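# Load two AA batteries into a remote control

## Task

Seat both AA cells in the remote's open battery compartment, each with its polarity correct and pressed fully home against the spring contact. Moving the remote is allowed.

## Robot and tools

Robot: two arms, left_arm and right_arm, each a six-joint arm ending in a parallel two-finger gripper with a wrist camera. Arm names do not match image sides.

Scene frame: origin at table-top height, halfway between the two nominal bases, roughly 5-10 cm in from the near table edge. +x points out over the table, +z up, and left_arm sits on the +y side. Calibrated base positions: left_arm (+0.005, +0.298, +0.016) m, right_arm (-0.002, -0.291, +0.016) m. Gripper axes: fingers point along the gripper's +z and close along its y. end_effector_position is the point between the finger pads, under 1 cm behind the tips.

Cameras: cam_high and cam_low (504x504, fixed on a beam behind the arms), cam_left_wrist and cam_right_wrist (672x504).

execute_actions(actions, cameras): actions is a list of actions; each action is a table of up to 15 rows, one row per 1/30 s step; a short table repeats its final row to fill 15 steps. Every row is one flat list of 14 numbers, each in [-1, 1], covering both arms: left dx, dy, dz, rx, ry, rz, opening, then right dx, dy, dz, rx, ry, rz, opening. The six pose numbers are offsets, not poses: measured from that arm's Hand target as it stood when the action began, along the Hand target's own axes. All rows of an action share that same starting point; sending the same offset in a later action moves further. Scale: 1.0 = 0.6 m for dx/dy/dz and 180 degrees for rotation; rx, ry, rz form a single rotation vector. Six zeros re-command the current Hand target. Opening is absolute: +1 fully open (~87 mm pad gap), +0.5 ~69 mm, 0 ~43 mm, -0.5 ~18 mm, -1 closed. A 0 for opening is a real command, so repeat an arm's current opening to leave it unchanged. cameras: list of names, ["all"] or []; an empty actions list returns images of all cameras by default.

move(target, speed, blend, opening_speed, blocking, cameras): target is one 14-number row in the same layout and units, or a list of up to 15 such rows; every row is an offset from the Hand targets at the move's start, not from the previous row. speed: m/s, 0.002 to 2.9, default 0.25 (rotation capped at twice that in rad/s), one value or one per row. blend: corner-rounding distance in m for lists, default 0 (stop at each row). opening_speed: rate of change of the opening per second on the -1..+1 scale, at least 0.2. blocking=false returns after about 0.5 s while the move continues. Paths are straight lines, last 0.5 to 10 s, and ignore obstacles and the other arm. Fast moves overshoot and stray; keep paths away from an arm's own base. The result adds a "move:" line: done (resting within 10 mm and 2 degrees), off_target, moving, held or fault, plus limits such as paced (pose clipped) or held (steps withheld).

wait(seconds 0-10) lets time pass with commands held. stop() brakes a running move. zoom_image(camera, region=[x0, y0, x1, y1]) enlarges part of the newest image from cam_high, cam_low, cam_left_wrist or cam_right_wrist; region at most 504 px each way. read_manual(section) only returns licence text. finished_scene(scene) ends the current scene (give its number) and cannot be undone; only call it once the batteries stay correctly seated with the robot clear.

Results: per arm, end_effector_position (m) and end_effector_quat_wxyz in the scene frame, Hand target (the last command after clipping; next offsets start here), Tool commands, grip_measured (on the opening scale), Joint positions (gripper last, 0 closed to 1 open), Joint velocities, Joint torques (include the arm's own weight; noisy) and motor temperatures. Printed positions can be off by a few cm at long reach.

Behaviour to expect: each step the commanded orientation is clipped to 40 degrees from the measured one. Friction and gravity can leave the gripper short, low or tilted; check position and orientation after every move and correct. A gripper resting short stays short until you command again; send the missing distance as an offset. Tiny moves may not happen or may go sideways.

Gripping: note grip_measured when the pads first touch, then command about 0.04 below that reading for a firm hold (less for a gentle one). Close slowly; fast closes squeeze hard.

Avoid: dropping or releasing moving parts, knocking anything off the table (that fails the task), hard hits or presses, contact between the two arms or grippers (the clearance check won't prevent gripper-to-gripper contact), closing a gripper on the other arm's fingers, pressure on a wrist camera cable, and striking the bar, plate (up to ~3 cm high) and rail near the bases. A blocked arm keeps pushing; command its target back past the gripper to release. Holding loads, stretched poses and unreachable targets heat motors: MOTOR HOT appears at 75 °C, a fault folds the arm at 90 °C, and it goes limp at 100 °C. Loose objects may be nudged by brief outside pushes.

Each tool is called as name(argument=value, ...), one argument or row to a line, values as JSON.

## Session

execute_actions(
  actions=[],
)

Scene clock: 0.00 s.
left_arm: end_effector_position=(+0.2884, +0.1420, +0.2615) grip_measured=+1.000 end_effector_quat_wxyz=(+0.517, +0.005, +0.835, -0.188) | right_arm: end_effector_position=(+0.3254, -0.1275, +0.1606) grip_measured=+1.000 end_effector_quat_wxyz=(+0.361, -0.024, +0.926, +0.110)
Joint positions: left_arm=[-0.61 0.939 0.915 -0.389 -0.231 -0.416 1] | right_arm=[0.479 1.376 1.051 -0.479 0.13 0.377 1]
Joint velocities: within noise
Joint torques (N m): no reading
Motor temperatures (°C): left_arm=[25 33 34 24 24 23 23] | right_arm=[24 35 38 26 25 22 24]
Heat: left arm: 34 °C; right arm: 38 °C.
Hand target: left_arm +0.2897, +0.1408, +0.2702; +0.525, +0.004, +0.828, -0.195 | right_arm +0.3282, -0.1253, +0.1694; +0.372, -0.024, +0.921, +0.116
Tool commands: left_gripper/opening=+1.0 right_gripper/opening=+1.0

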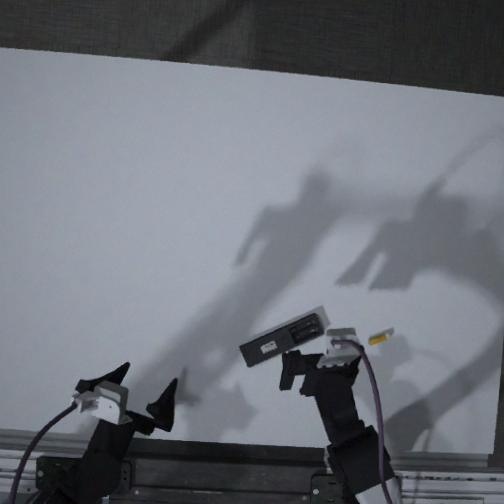

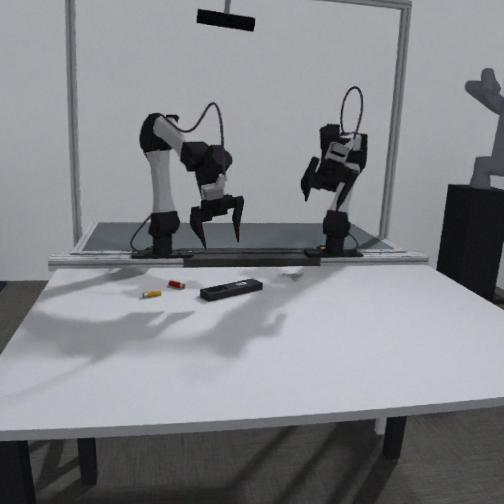

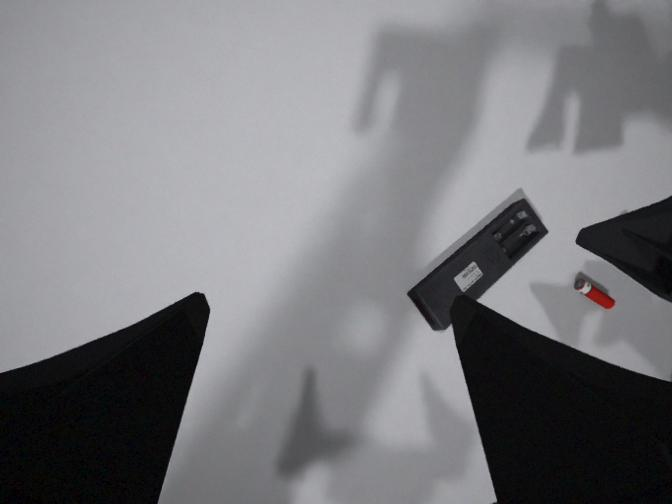

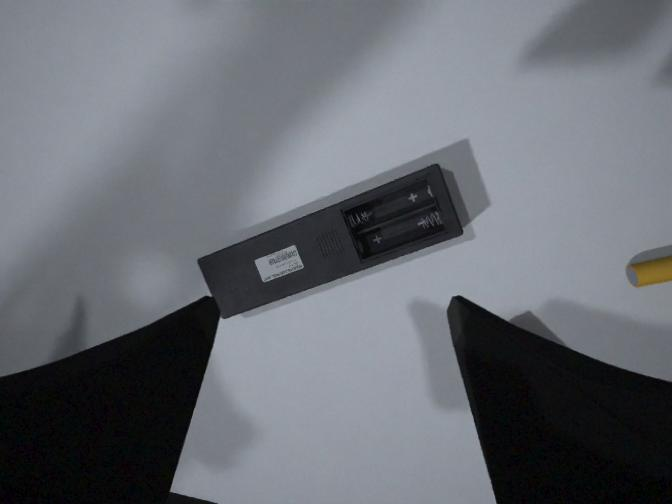

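zoom_image(
  camera="cam_right_wrist",
  region=[320, 140, 520, 290],
)

zoom_image(
  camera="cam_high",
  region=[230, 280, 430, 430],
)

zoom_image(
  camera="cam_left_wrist",
  region=[400, 180, 660, 340],
)

zoom_image(
  camera="cam_low",
  region=[130, 260, 280, 310],
)

Scaled by 2.520.

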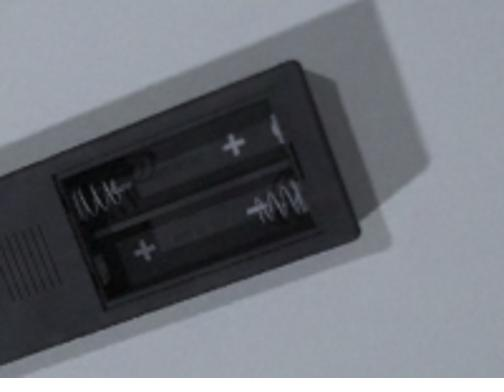

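Scaled by 2.520.

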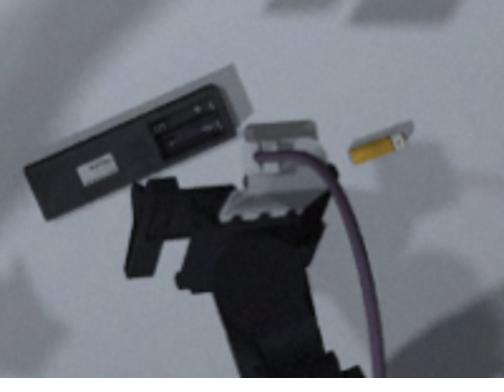

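Scaled by 1.938.

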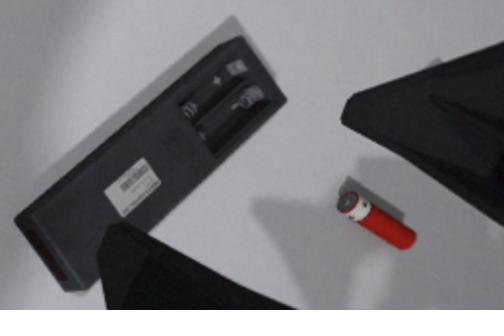

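Scaled by 3.360.

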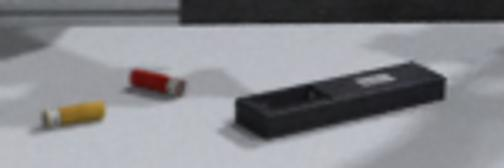

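move(
  target=[0,0,0,0,0,0,1,-0.14,-0.125,-0.18,0,0,0,1],
  cameras=["all"],
)

zoom_image(
  camera="cam_right_wrist",
  region=[100, 100, 604, 450],
)

zoom_image(
  camera="cam_high",
  region=[230, 280, 430, 430],
)

Scene clock: 51.67 s.
left_arm: end_effector_position=(+0.2884, +0.1420, +0.2615) grip_measured=+1.000 end_effector_quat_wxyz=(+0.517, +0.005, +0.835, -0.188) | right_arm: end_effector_position=(+0.3234, -0.2287, +0.2780) grip_measured=+1.000 end_effector_quat_wxyz=(+0.363, -0.016, +0.925, +0.108)
Joint positions: left_arm=[-0.61 0.939 0.915 -0.389 -0.231 -0.416 1] | right_arm=[0.113 1.32 1.49 -0.968 -0.118 0.128 1]
Joint torques (N m): left_arm=[0.01 -2.1 8.34 1.98 -0.18 -0.05] | right_arm=[-0.05 -3.54 9.99 1.39 -0.06 -0.25]
Motor temperatures (°C): left_arm=[25 33 38 30 24 23 23] | right_arm=[24 37 43 28 25 22 23]
Heat: left arm: 38 °C; right arm: 43 °C.
Hand target: left_arm +0.2897, +0.1408, +0.2702; +0.525, +0.004, +0.828, -0.195 | right_arm +0.3254, -0.2267, +0.2879; +0.372, -0.024, +0.921, +0.116
Off the commanded pose: left_arm 0.009 m, 1 deg | right_arm 0.010 m, 2 deg.
move: done

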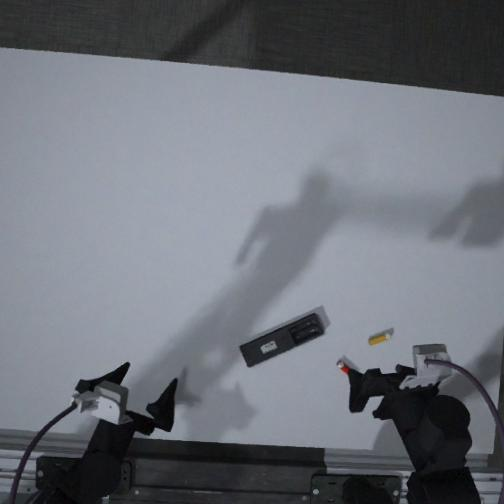

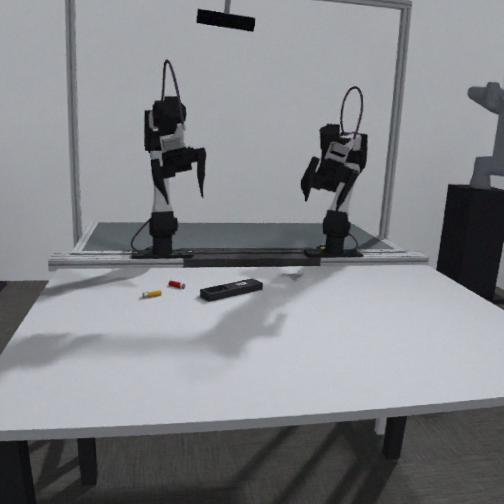

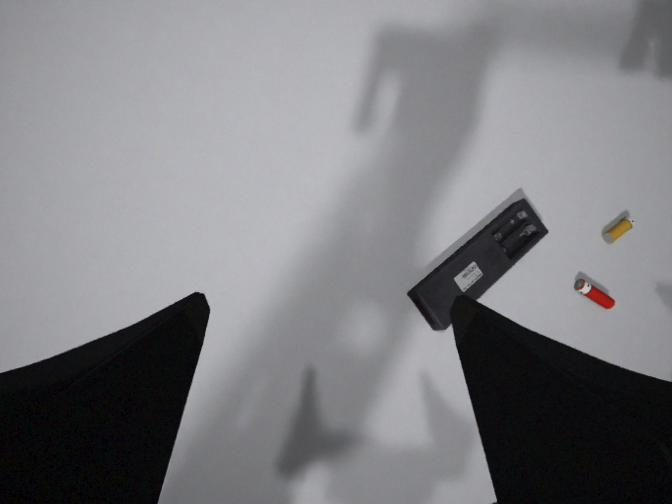

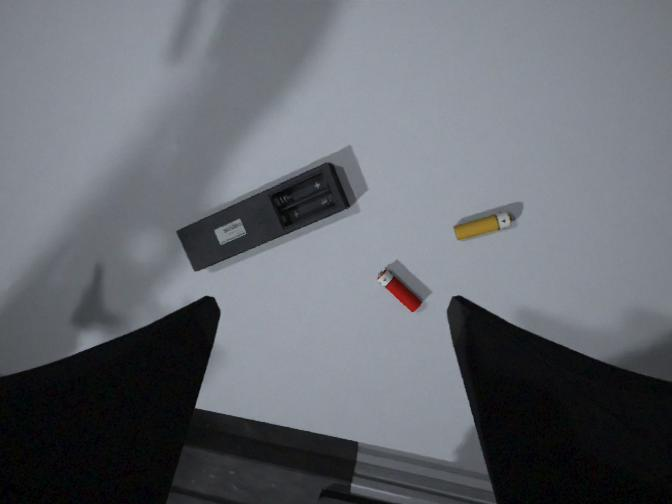

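Scaled by 1.000.

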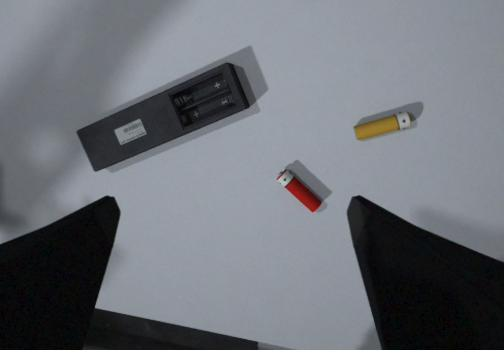

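Scaled by 2.520.

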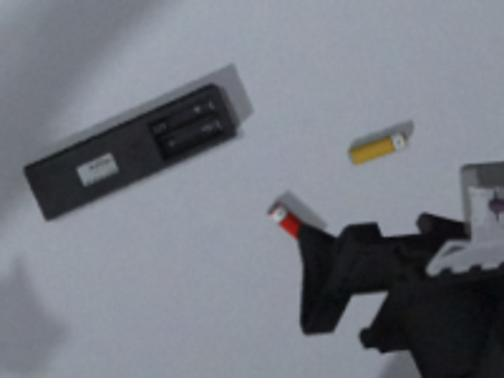

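zoom_image(
  camera="cam_right_wrist",
  region=[360, 190, 530, 320],
)

zoom_image(
  camera="cam_right_wrist",
  region=[260, 150, 370, 240],
)

zoom_image(
  camera="cam_left_wrist",
  region=[560, 200, 660, 320],
)

Scaled by 2.965.

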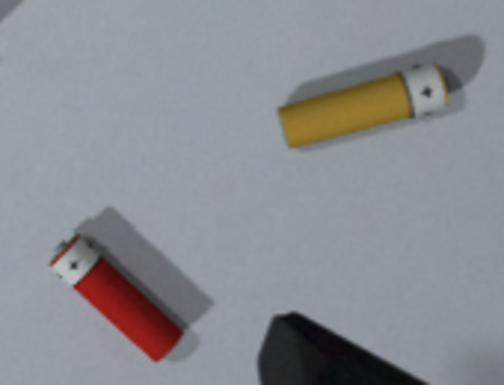

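Scaled by 4.582.

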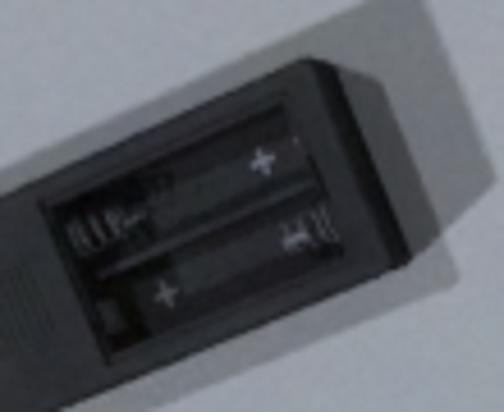

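Scaled by 4.200.

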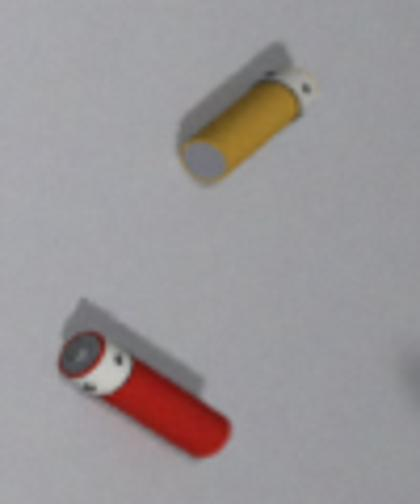

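move(
  target=[0.268,-0.185,0.202,0.181,0.132,0.226,1,0,0,0,0,0,0,1],
  cameras=["all"],
)

Scene clock: 140.80 s.
left_arm: end_effector_position=(+0.2964, -0.0247, +0.1132) grip_measured=+1.000 end_effector_quat_wxyz=(+0.354, +0.460, +0.787, -0.212) | right_arm: end_effector_position=(+0.3233, -0.2287, +0.2780) grip_measured=+1.000 end_effector_quat_wxyz=(+0.363, -0.016, +0.925, +0.109)
Joint positions: left_arm=[-0.795 1.662 1.085 -0.175 0.197 0.201 1] | right_arm=[0.113 1.32 1.49 -0.968 -0.118 0.128 1]
Joint torques (N m): left_arm=[-0.49 -6.38 9.4 1.68 0.11 0.03] | right_arm=[-0.06 -3.54 10 1.38 -0.06 -0.22]
Heat: left arm: 41 °C; right arm: 46 °C.
Hand target: left_arm +0.2997, -0.0332, +0.1202; +0.362, +0.467, +0.777, -0.217 | right_arm +0.3254, -0.2267, +0.2879; +0.372, -0.024, +0.921, +0.116
Off the commanded pose: left_arm 0.011 m, 2 deg | right_arm 0.010 m, 2 deg.
move: off_target (left_arm)

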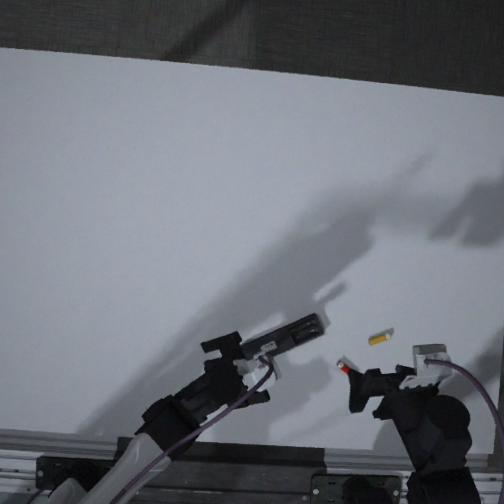

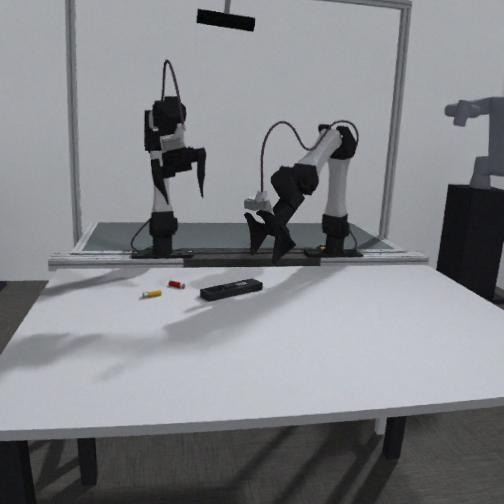

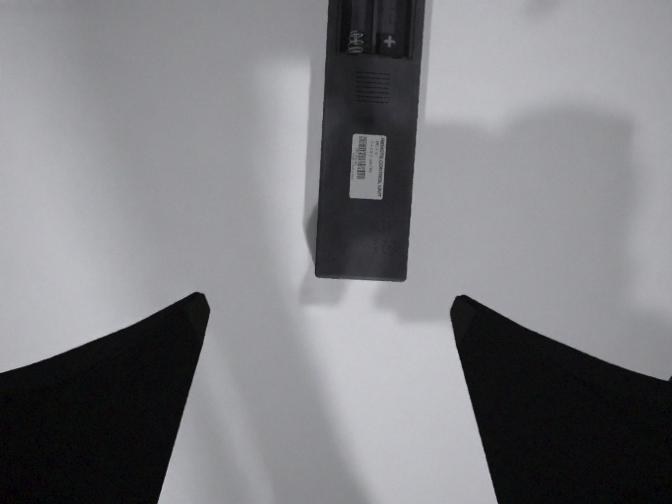

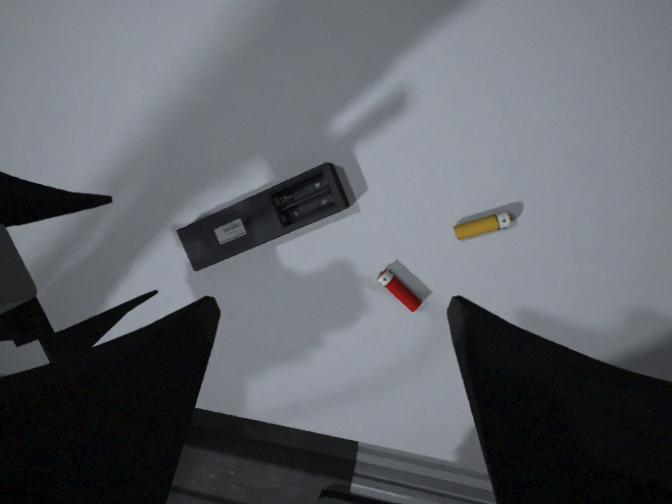

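move(
  target=[0.045,-0.027,0.115,0,0,0,1,0,0,0,0,0,0,1],
  cameras=["cam_left_wrist","cam_low","cam_right_wrist"],
)

Scene clock: 163.87 s.
left_arm: end_effector_position=(+0.2985, -0.0653, +0.0528) grip_measured=+1.000 end_effector_quat_wxyz=(+0.349, +0.472, +0.781, -0.213) | right_arm: end_effector_position=(+0.3233, -0.2287, +0.2780) grip_measured=+1.000 end_effector_quat_wxyz=(+0.363, -0.016, +0.925, +0.109)
Joint positions: left_arm=[-0.86 1.877 1.085 0.037 0.166 0.179 1] | right_arm=[0.113 1.32 1.49 -0.968 -0.118 0.128 1]
Joint torques (N m): left_arm=[-0.46 -7.98 6.46 1.9 -0.11 -0.16] | right_arm=[-0.05 -3.52 10 1.38 -0.06 -0.22]
Heat: left arm: 42 °C; right arm: 46 °C.
Hand target: left_arm +0.3019, -0.0720, +0.0552; +0.362, +0.467, +0.777, -0.217 | right_arm +0.3254, -0.2267, +0.2879; +0.372, -0.024, +0.921, +0.116
Off the commanded pose: left_arm 0.008 m, 2 deg | right_arm 0.010 m, 2 deg.
move: done
Images, in order (width x height): cam_low 504x504, cam_left_wrist 672x504, cam_right_wrist 672x504.

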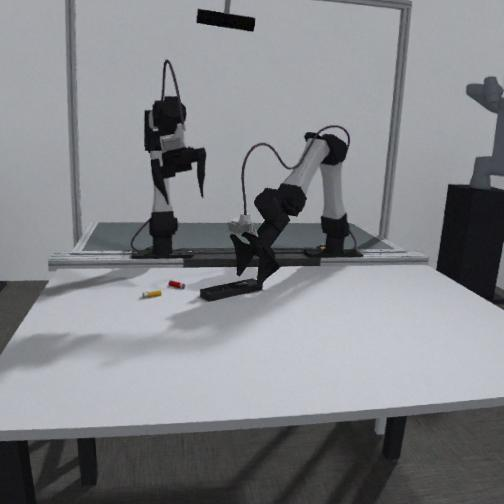

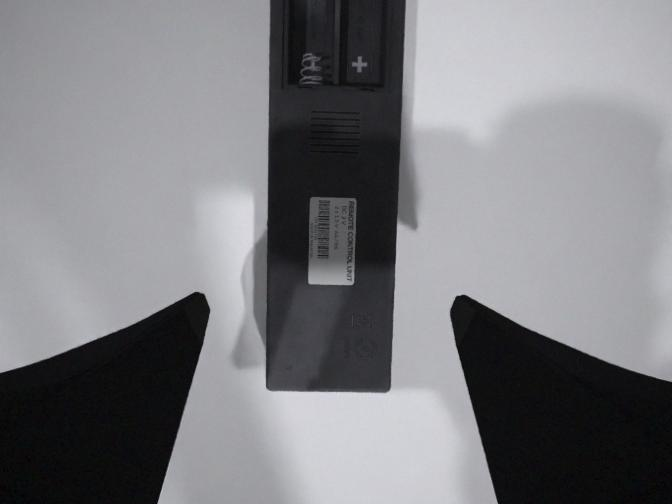

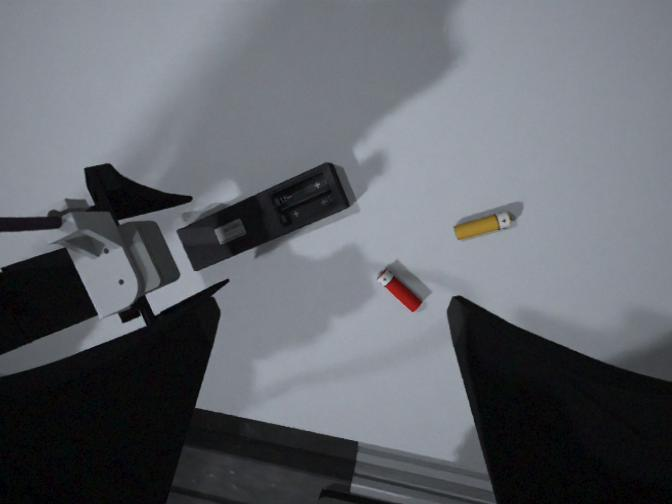

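move(
  target=[0.034,0,0.045,0,0,0,1,0,0,0,0,0,0,1],
  speed=0.1,
)

move(
  target=[0,0,0,0,0,0,-0.1,0,0,0,0,0,0,1],
  opening_speed=0.6,
  cameras=["cam_left_wrist","cam_low","cam_right_wrist"],
)

Scene clock: 174.50 s.
left_arm: end_effector_position=(+0.3071, -0.0754, +0.0291) grip_measured=+1.000 end_effector_quat_wxyz=(+0.362, +0.470, +0.776, -0.215) | right_arm: end_effector_position=(+0.3233, -0.2287, +0.2780) grip_measured=+1.000 end_effector_quat_wxyz=(+0.363, -0.016, +0.925, +0.109)
Joint positions: left_arm=[-0.861 1.963 1.073 0.165 0.162 0.179 1] | right_arm=[0.113 1.32 1.49 -0.968 -0.118 0.128 1]
Joint torques (N m): left_arm=[-0.61 -7.42 5.53 1.9 -0.1 -0.19] | right_arm=[-0.06 -3.54 10 1.38 -0.06 -0.22]
Heat: left arm: 42 °C; right arm: 46 °C.
Hand target: left_arm +0.3055, -0.0786, +0.0221; +0.362, +0.467, +0.777, -0.217 | right_arm +0.3254, -0.2267, +0.2879; +0.372, -0.024, +0.921, +0.116
Off the commanded pose: left_arm 0.008 m, 0 deg | right_arm 0.010 m, 2 deg.
move: done

Scene clock: 176.53 s.
left_arm: end_effector_position=(+0.3076, -0.0755, +0.0291) grip_measured=+0.086 end_effector_quat_wxyz=(+0.363, +0.469, +0.776, -0.215) | right_arm: end_effector_position=(+0.3233, -0.2287, +0.2780) grip_measured=+1.000 end_effector_quat_wxyz=(+0.363, -0.016, +0.925, +0.109)
Joint positions: left_arm=[-0.861 1.964 1.073 0.168 0.16 0.178 0.543] | right_arm=[0.113 1.32 1.49 -0.968 -0.118 0.128 1]
Joint torques (N m): left_arm=[-0.61 -7.5 5.53 1.89 -0.06 -0.17] | right_arm=[-0.05 -3.54 10 1.38 -0.06 -0.22]
Heat: left arm: 42 °C; right arm: 47 °C.
Hand target: left_arm +0.3054, -0.0786, +0.0221; +0.361, +0.467, +0.777, -0.217 | right_arm +0.3254, -0.2267, +0.2879; +0.372, -0.024, +0.921, +0.116
Off the commanded pose: left_arm 0.008 m, 0 deg | right_arm 0.010 m, 2 deg.
move: done
Images, in order (width x height): cam_low 504x504, cam_left_wrist 672x504, cam_right_wrist 672x504.

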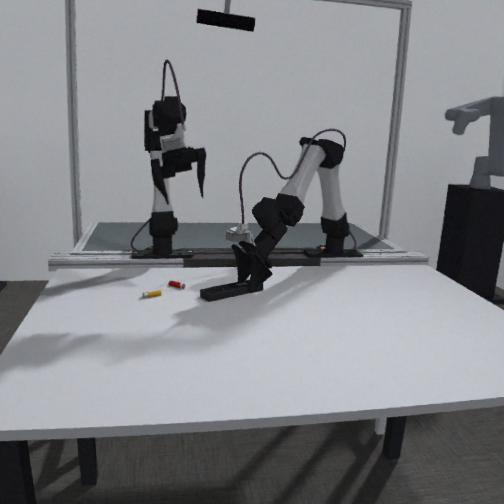

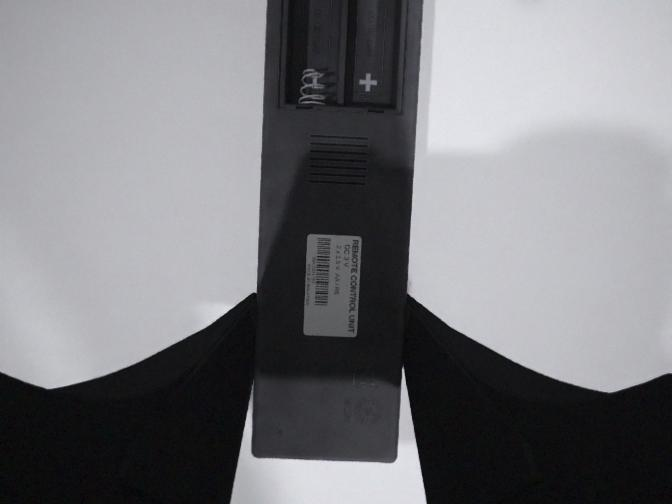

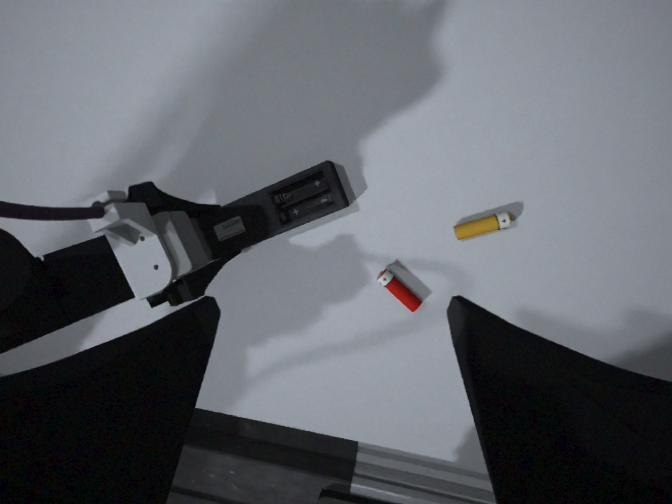

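move(
  target=[0,0,0,0,0,0,-0.1,0.1775,-0.2195,0.213,0.214,0.168,0.379,0],
  cameras=["all"],
)

Scene clock: 194.90 s.
left_arm: end_effector_position=(+0.3076, -0.0755, +0.0291) grip_measured=+0.086 end_effector_quat_wxyz=(+0.363, +0.469, +0.776, -0.215) | right_arm: end_effector_position=(+0.3466, -0.3187, +0.0935) grip_measured=+0.000 end_effector_quat_wxyz=(-0.008, +0.563, +0.827, -0.001)
Joint positions: left_arm=[-0.861 1.964 1.073 0.168 0.16 0.178 0.543] | right_arm=[-0.184 1.96 1.61 -1.227 0.01 1.021 0.5]
Joint torques (N m): left_arm=[-0.61 -7.49 5.55 1.88 -0.07 -0.18] | right_arm=[0.09 -7.84 9.31 0.1 0.27 0.03]
Heat: left arm: 40 °C; right arm: 47 °C.
Hand target: left_arm +0.3054, -0.0786, +0.0221; +0.361, +0.467, +0.777, -0.217 | right_arm +0.3523, -0.3207, +0.0996; -0.001, +0.569, +0.822, +0.000
Off the commanded pose: left_arm 0.008 m, 0 deg | right_arm 0.009 m, 1 deg.
move: done

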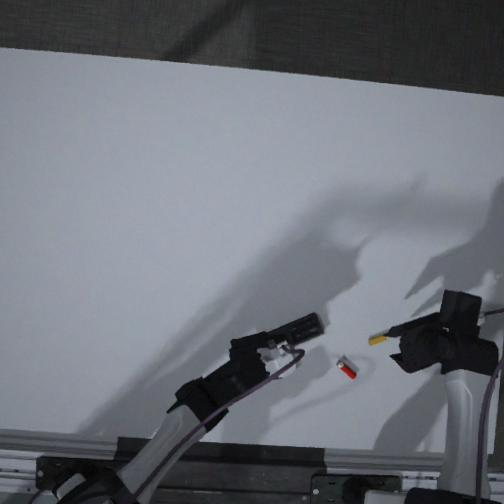

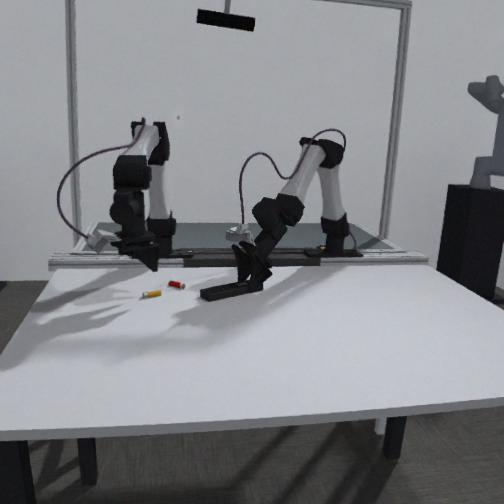

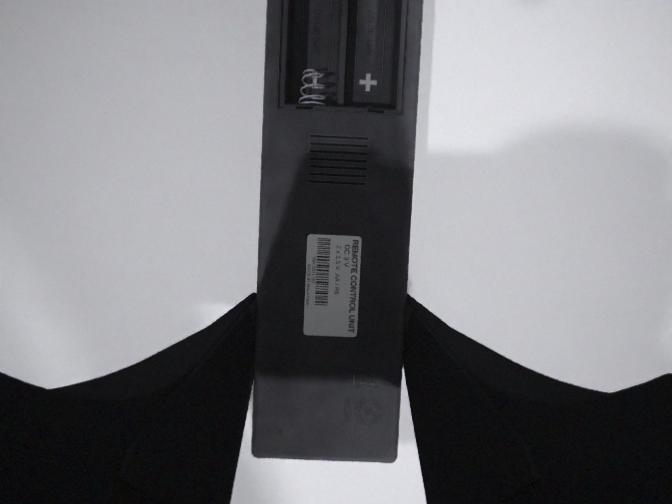

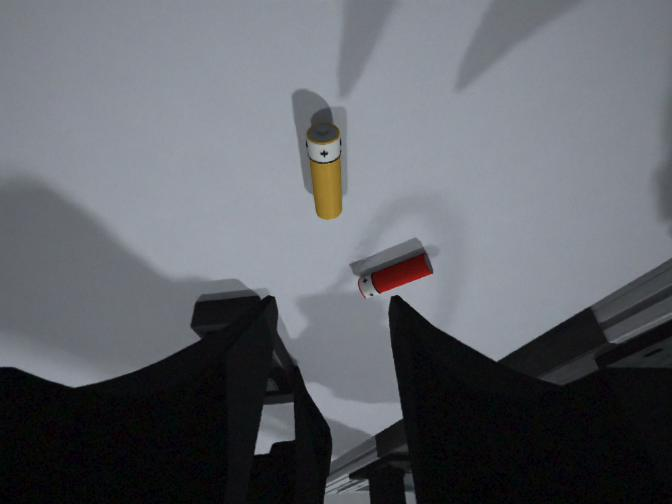

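move(
  target=[0,0,0,0,0,0,-0.1,0.010,0.005,0.11,0,0,0,0],
  speed=0.15,
  cameras=["cam_right_wrist"],
)

Scene clock: 213.33 s.
left_arm: end_effector_position=(+0.3076, -0.0755, +0.0291) grip_measured=+0.086 end_effector_quat_wxyz=(+0.363, +0.469, +0.776, -0.215) | right_arm: end_effector_position=(+0.3506, -0.3158, +0.0362) grip_measured=+0.000 end_effector_quat_wxyz=(-0.006, +0.566, +0.824, +0.000)
Joint positions: left_arm=[-0.861 1.964 1.073 0.168 0.16 0.178 0.543] | right_arm=[-0.177 2.016 1.458 -1.014 0.01 1.037 0.5]
Joint torques (N m): left_arm=[-0.59 -7.5 5.53 1.89 -0.08 -0.18] | right_arm=[0.94 -8.25 5.31 0.43 0.27 0.05]
Motor temperatures (°C): left_arm=[25 35 39 35 24 22 24] | right_arm=[23 37 49 28 24 22 23]
Heat: left arm: 39 °C; right arm: 49 °C.
Hand target: left_arm +0.3054, -0.0786, +0.0221; +0.361, +0.467, +0.777, -0.217 | right_arm +0.3528, -0.3140, +0.0337; -0.001, +0.569, +0.822, +0.000
Off the commanded pose: left_arm 0.008 m, 0 deg | right_arm 0.004 m, 1 deg.
move: done
Images, in order (width x height): cam_right_wrist 672x504.

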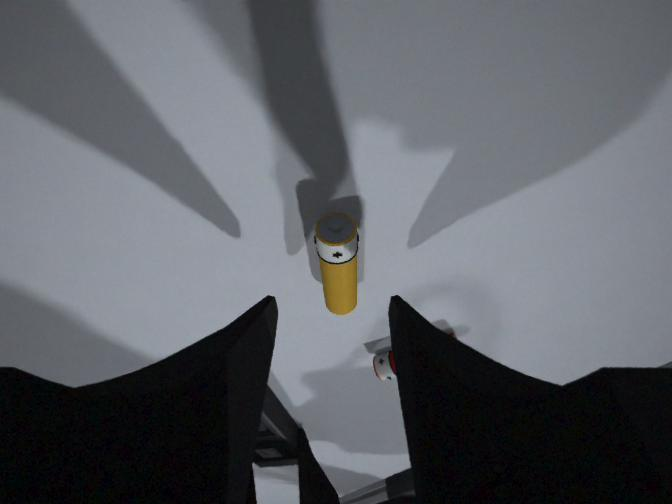

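move(
  target=[
    [0,0,0,0,0,0,-0.1,0,-0.003,0.0275,0,0,0,0],
    [0,0,0,0,0,0,-0.1,0,-0.003,0.0275,0,0,0,-0.75],
  ],
  speed=0.06,
  opening_speed=0.6,
  cameras=["cam_right_wrist"],
)

Scene clock: 226.70 s.
left_arm: end_effector_position=(+0.3076, -0.0755, +0.0291) grip_measured=+0.086 end_effector_quat_wxyz=(+0.363, +0.469, +0.776, -0.215) | right_arm: end_effector_position=(+0.3505, -0.3155, +0.0217) grip_measured=-0.584 end_effector_quat_wxyz=(-0.003, +0.567, +0.824, +0.001)
Joint positions: left_arm=[-0.861 1.964 1.073 0.168 0.16 0.178 0.543] | right_arm=[-0.177 2.028 1.415 -0.952 0.01 1.037 0.208]
Joint torques (N m): left_arm=[-0.64 -7.51 5.55 1.9 -0.07 -0.17] | right_arm=[0.65 -7.87 5.03 0.42 0.27 0.01]
Heat: left arm: 39 °C; right arm: 47 °C.
Hand target: left_arm +0.3054, -0.0786, +0.0221; +0.361, +0.467, +0.777, -0.217 | right_arm +0.3511, -0.3146, +0.0171; -0.001, +0.569, +0.822, +0.000
Off the commanded pose: left_arm 0.008 m, 0 deg | right_arm 0.005 m, 0 deg.
move: done
Images, in order (width x height): cam_right_wrist 672x504.

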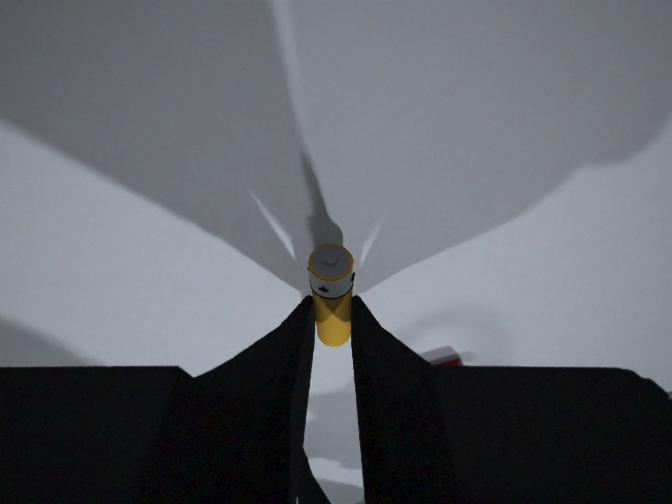

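move(
  target=[
    [0,0,0,0,0,0,-0.1,0,0,-0.14,0,0,0,-0.75],
    [0,0,0,0,0,0,-0.1,0.235,0.118,-0.14,0,0,-0.038,-0.75],
  ],
  speed=0.2,
  cameras=["all"],
)

Scene clock: 246.00 s.
left_arm: end_effector_position=(+0.3076, -0.0755, +0.0291) grip_measured=+0.086 end_effector_quat_wxyz=(+0.363, +0.469, +0.776, -0.215) | right_arm: end_effector_position=(+0.3616, -0.1577, +0.0960) grip_measured=-0.584 end_effector_quat_wxyz=(-0.008, +0.512, +0.859, -0.002)
Joint positions: left_arm=[-0.861 1.964 1.073 0.168 0.16 0.178 0.543] | right_arm=[0.244 2.069 1.769 -1.281 0.01 1.329 0.208]
Joint torques (N m): left_arm=[-0.57 -7.51 5.53 1.89 -0.07 -0.19] | right_arm=[0.09 -8.36 9.43 0.1 0.29 0.04]
Heat: left arm: 38 °C; right arm: 45 °C.
Hand target: left_arm +0.3054, -0.0786, +0.0221; +0.361, +0.467, +0.777, -0.217 | right_arm +0.3677, -0.1577, +0.1013; -0.001, +0.519, +0.855, +0.000
Off the commanded pose: left_arm 0.008 m, 0 deg | right_arm 0.008 m, 1 deg.
move: done

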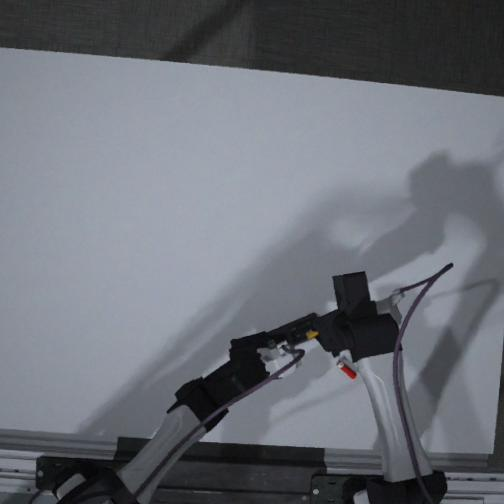

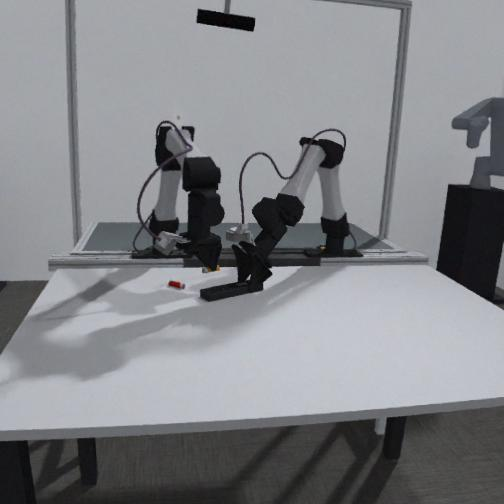

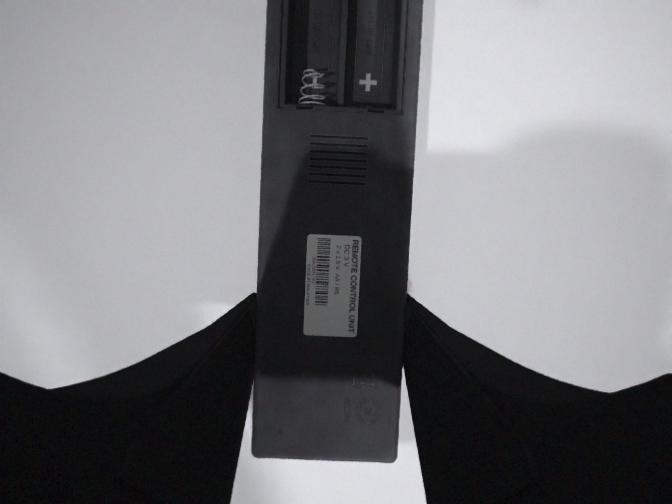

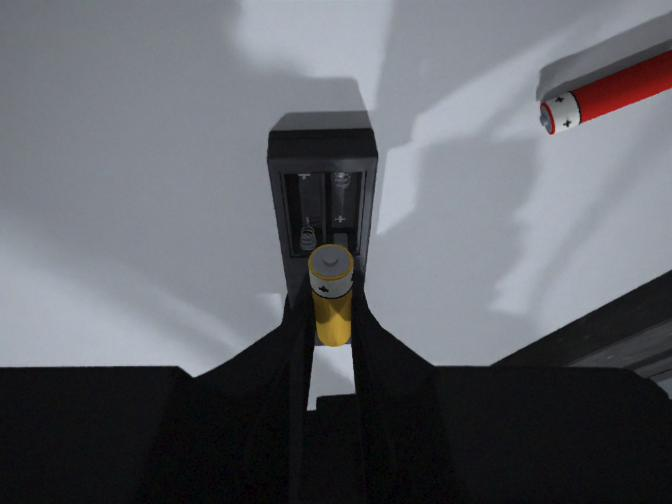

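move(
  target=[0,0,0,0,0,0,-0.1,0.015,0.02,0.053,0,-0.111,0.004,-0.75],
  speed=0.12,
  cameras=["all"],
)

zoom_image(
  camera="cam_right_wrist",
  region=[230, 150, 430, 350],
)

zoom_image(
  camera="cam_left_wrist",
  region=[230, 0, 470, 180],
)

Scene clock: 273.00 s.
left_arm: end_effector_position=(+0.3076, -0.0755, +0.0291) grip_measured=+0.086 end_effector_quat_wxyz=(+0.363, +0.469, +0.776, -0.215) | right_arm: end_effector_position=(+0.3715, -0.1438, +0.0740) grip_measured=-0.584 end_effector_quat_wxyz=(+0.136, +0.513, +0.843, -0.086)
Joint positions: left_arm=[-0.861 1.964 1.073 0.168 0.16 0.178 0.543] | right_arm=[0.415 2.085 1.72 -1.193 0.341 1.517 0.208]
Joint torques (N m): left_arm=[-0.62 -7.5 5.53 1.89 -0.08 -0.19] | right_arm=[0.85 -8.47 5.35 0.41 0.62 0.06]
Heat: left arm: 38 °C; right arm: 46 °C.
Hand target: left_arm +0.3054, -0.0786, +0.0221; +0.361, +0.467, +0.777, -0.217 | right_arm +0.3741, -0.1442, +0.0694; +0.147, +0.516, +0.839, -0.090
Off the commanded pose: left_arm 0.008 m, 0 deg | right_arm 0.005 m, 1 deg.
move: done

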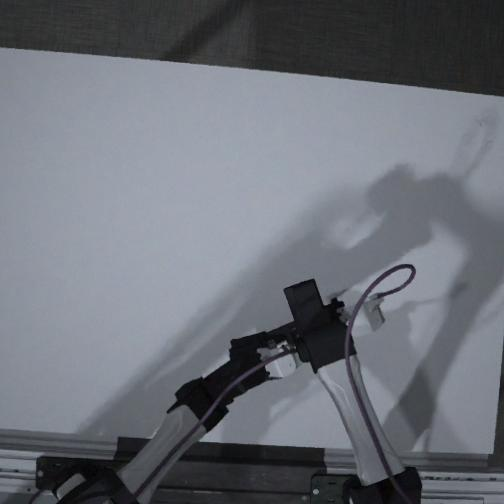

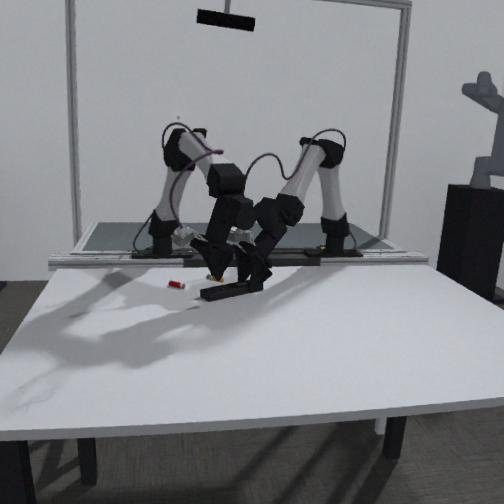

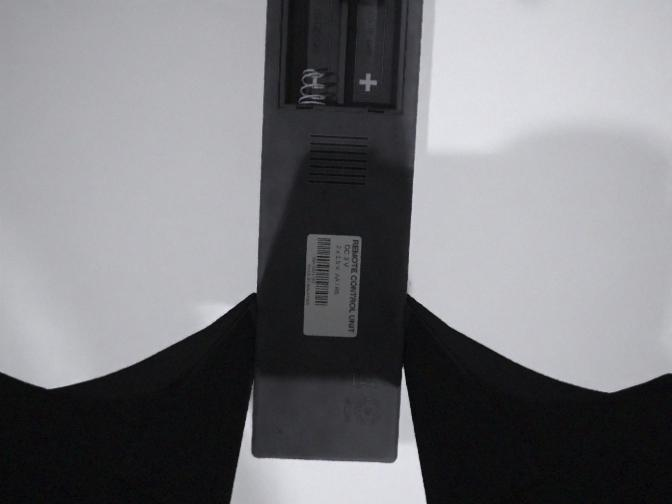

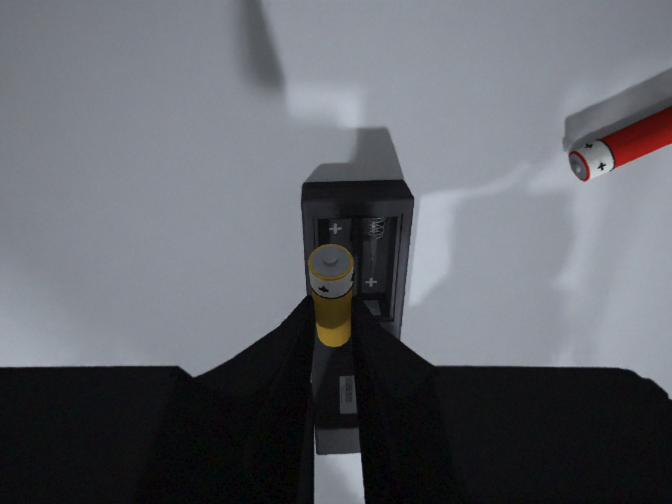

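Scaled by 2.520.

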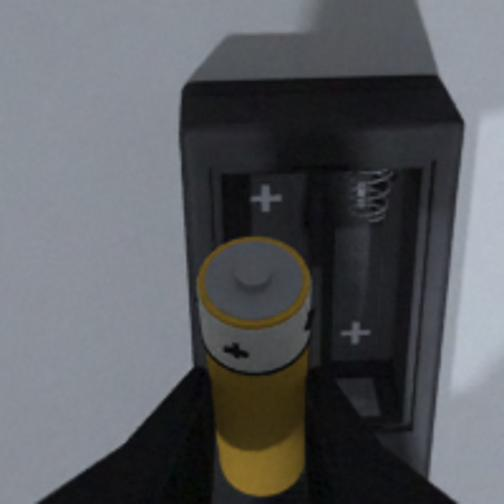

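Scaled by 2.100.

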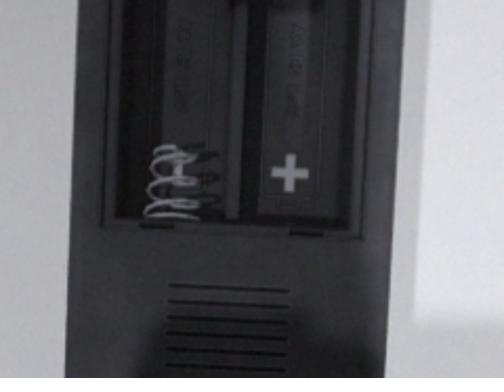

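move(
  target=[0,0,0,0,0,0,-0.1,0.0145,0,0.0445,0,0,0.0195,-0.75],
  speed=0.06,
  cameras=["cam_right_wrist","cam_left_wrist","cam_low"],
)

zoom_image(
  camera="cam_right_wrist",
  region=[230, 150, 430, 350],
)

Scene clock: 300.77 s.
left_arm: end_effector_position=(+0.3077, -0.0756, +0.0291) grip_measured=+0.086 end_effector_quat_wxyz=(+0.363, +0.469, +0.776, -0.215) | right_arm: end_effector_position=(+0.3699, -0.1442, +0.0452) grip_measured=-0.584 end_effector_quat_wxyz=(+0.137, +0.536, +0.829, -0.086)
Joint positions: left_arm=[-0.861 1.964 1.073 0.168 0.16 0.178 0.543] | right_arm=[0.415 2.098 1.624 -1.092 0.342 1.573 0.208]
Joint torques (N m): left_arm=[-0.65 -7.47 5.5 1.89 -0.07 -0.18] | right_arm=[0.51 -8.59 5.29 0.46 0.62 0.09]
Motor temperatures (°C): left_arm=[25 36 37 36 24 22 25] | right_arm=[23 42 43 26 25 22 25]
Heat: left arm: 37 °C; right arm: 43 °C.
Hand target: left_arm +0.3055, -0.0786, +0.0221; +0.362, +0.467, +0.777, -0.217 | right_arm +0.3745, -0.1450, +0.0414; +0.150, +0.542, +0.823, -0.086
Off the commanded pose: left_arm 0.008 m, 0 deg | right_arm 0.006 m, 2 deg.
move: done
Images, in order (width x height): cam_low 504x504, cam_left_wrist 672x504, cam_right_wrist 672x504.

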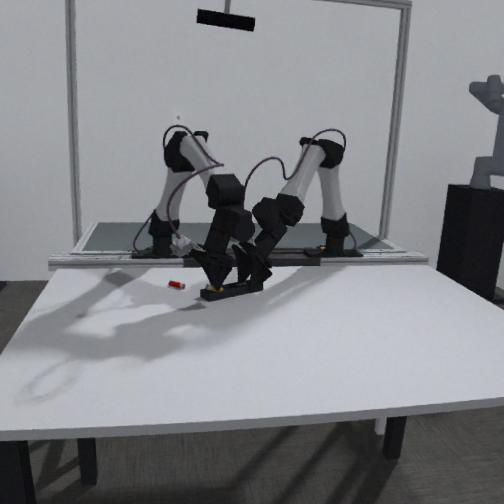

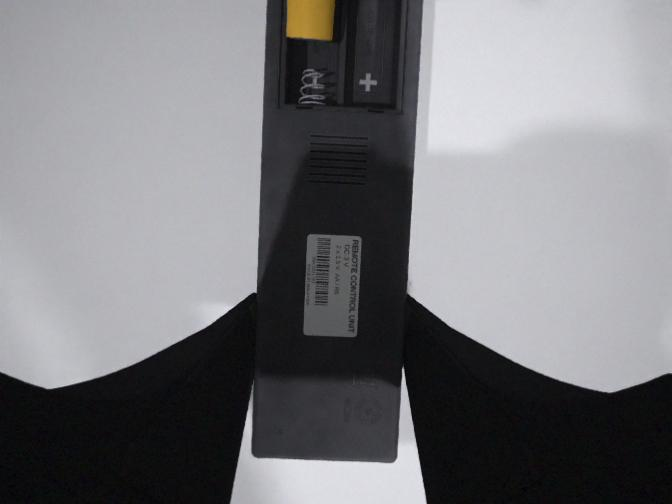

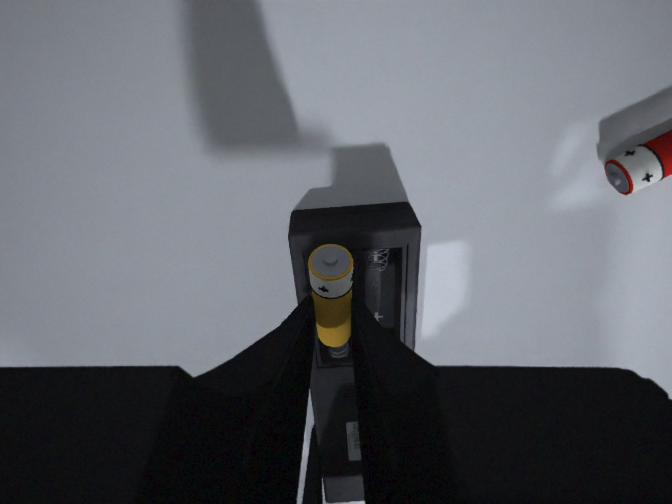

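Scaled by 2.520.

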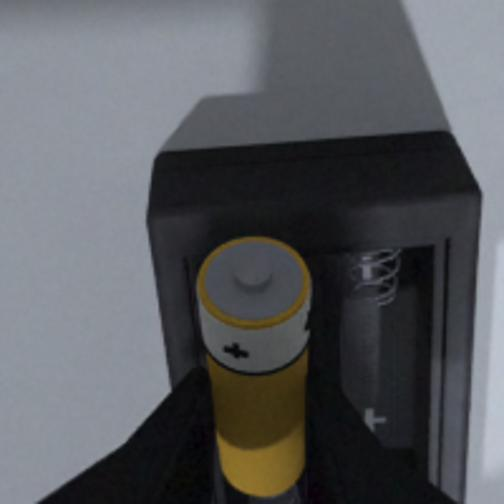

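move(
  target=[
    [0,0,0,0,0,0,-0.1,0.002,-0.002,0.0075,0,0,0,-0.78],
    [0,0,0,0,0,0,-0.1,0.0255,-0.002,0,0,0,0,-0.78],
  ],
  speed=0.04,
  cameras=["cam_right_wrist","cam_left_wrist"],
)

zoom_image(
  camera="cam_right_wrist",
  region=[230, 150, 430, 350],
)

Scene clock: 313.50 s.
left_arm: end_effector_position=(+0.3077, -0.0756, +0.0291) grip_measured=+0.086 end_effector_quat_wxyz=(+0.363, +0.469, +0.776, -0.215) | right_arm: end_effector_position=(+0.3695, -0.1435, +0.0425) grip_measured=-0.584 end_effector_quat_wxyz=(+0.144, +0.538, +0.826, -0.088)
Joint positions: left_arm=[-0.861 1.964 1.073 0.168 0.16 0.178 0.543] | right_arm=[0.424 2.098 1.611 -1.08 0.357 1.588 0.208]
Joint torques (N m): left_arm=[-0.59 -7.51 5.56 1.9 -0.06 -0.17] | right_arm=[0.23 -8.99 6.11 0.23 0.4 -0.1]
Heat: left arm: 37 °C; right arm: 42 °C.
Hand target: left_arm +0.3055, -0.0787, +0.0221; +0.362, +0.467, +0.777, -0.217 | right_arm +0.3697, -0.1433, +0.0424; +0.144, +0.538, +0.826, -0.088 (not the last commanded pose)
Off the commanded pose: left_arm 0.008 m, 0 deg | right_arm 0.013 m, 1 deg.
move: held (right_arm; a check stopped the path); path passed 1 of 2 targets; limits=held
pose unreachable (right arm): on one or more control steps of this call, first in action 0 (counted from 0), this arm could not follow its commanded pose, so it was not sent that pose on those steps. It may still have moved: this result reports where it is.
cause: moving toward the commanded pose would bring a part of the arm too close to another arm (this arm's wrist (the part past joint 5) and the left arm's wrist camera, 10 mm apart when this arm was first held).
Images, in order (width x height): cam_left_wrist 672x504, cam_right_wrist 672x504.

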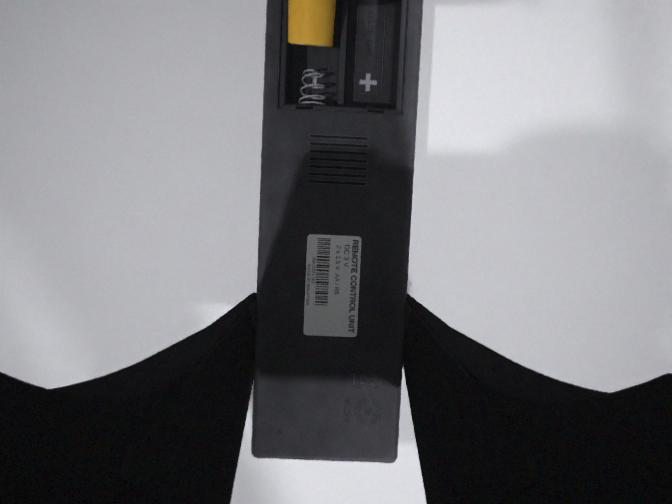

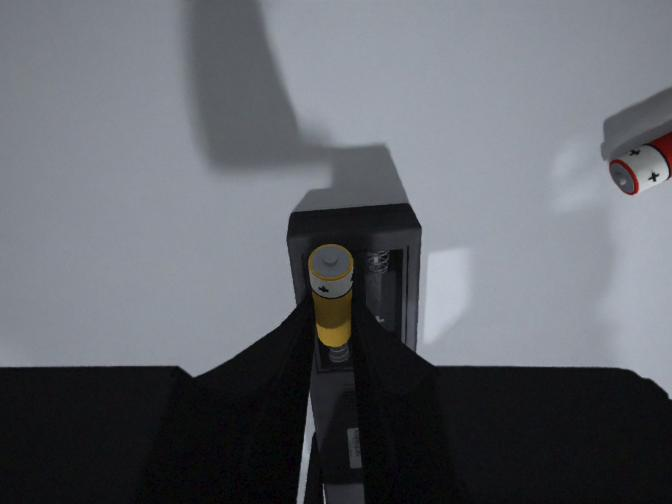

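Scaled by 2.520.

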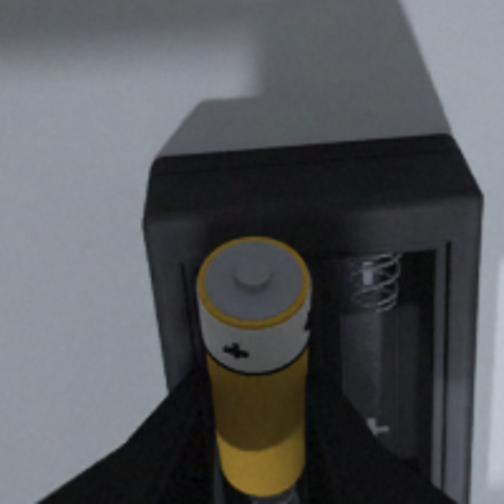

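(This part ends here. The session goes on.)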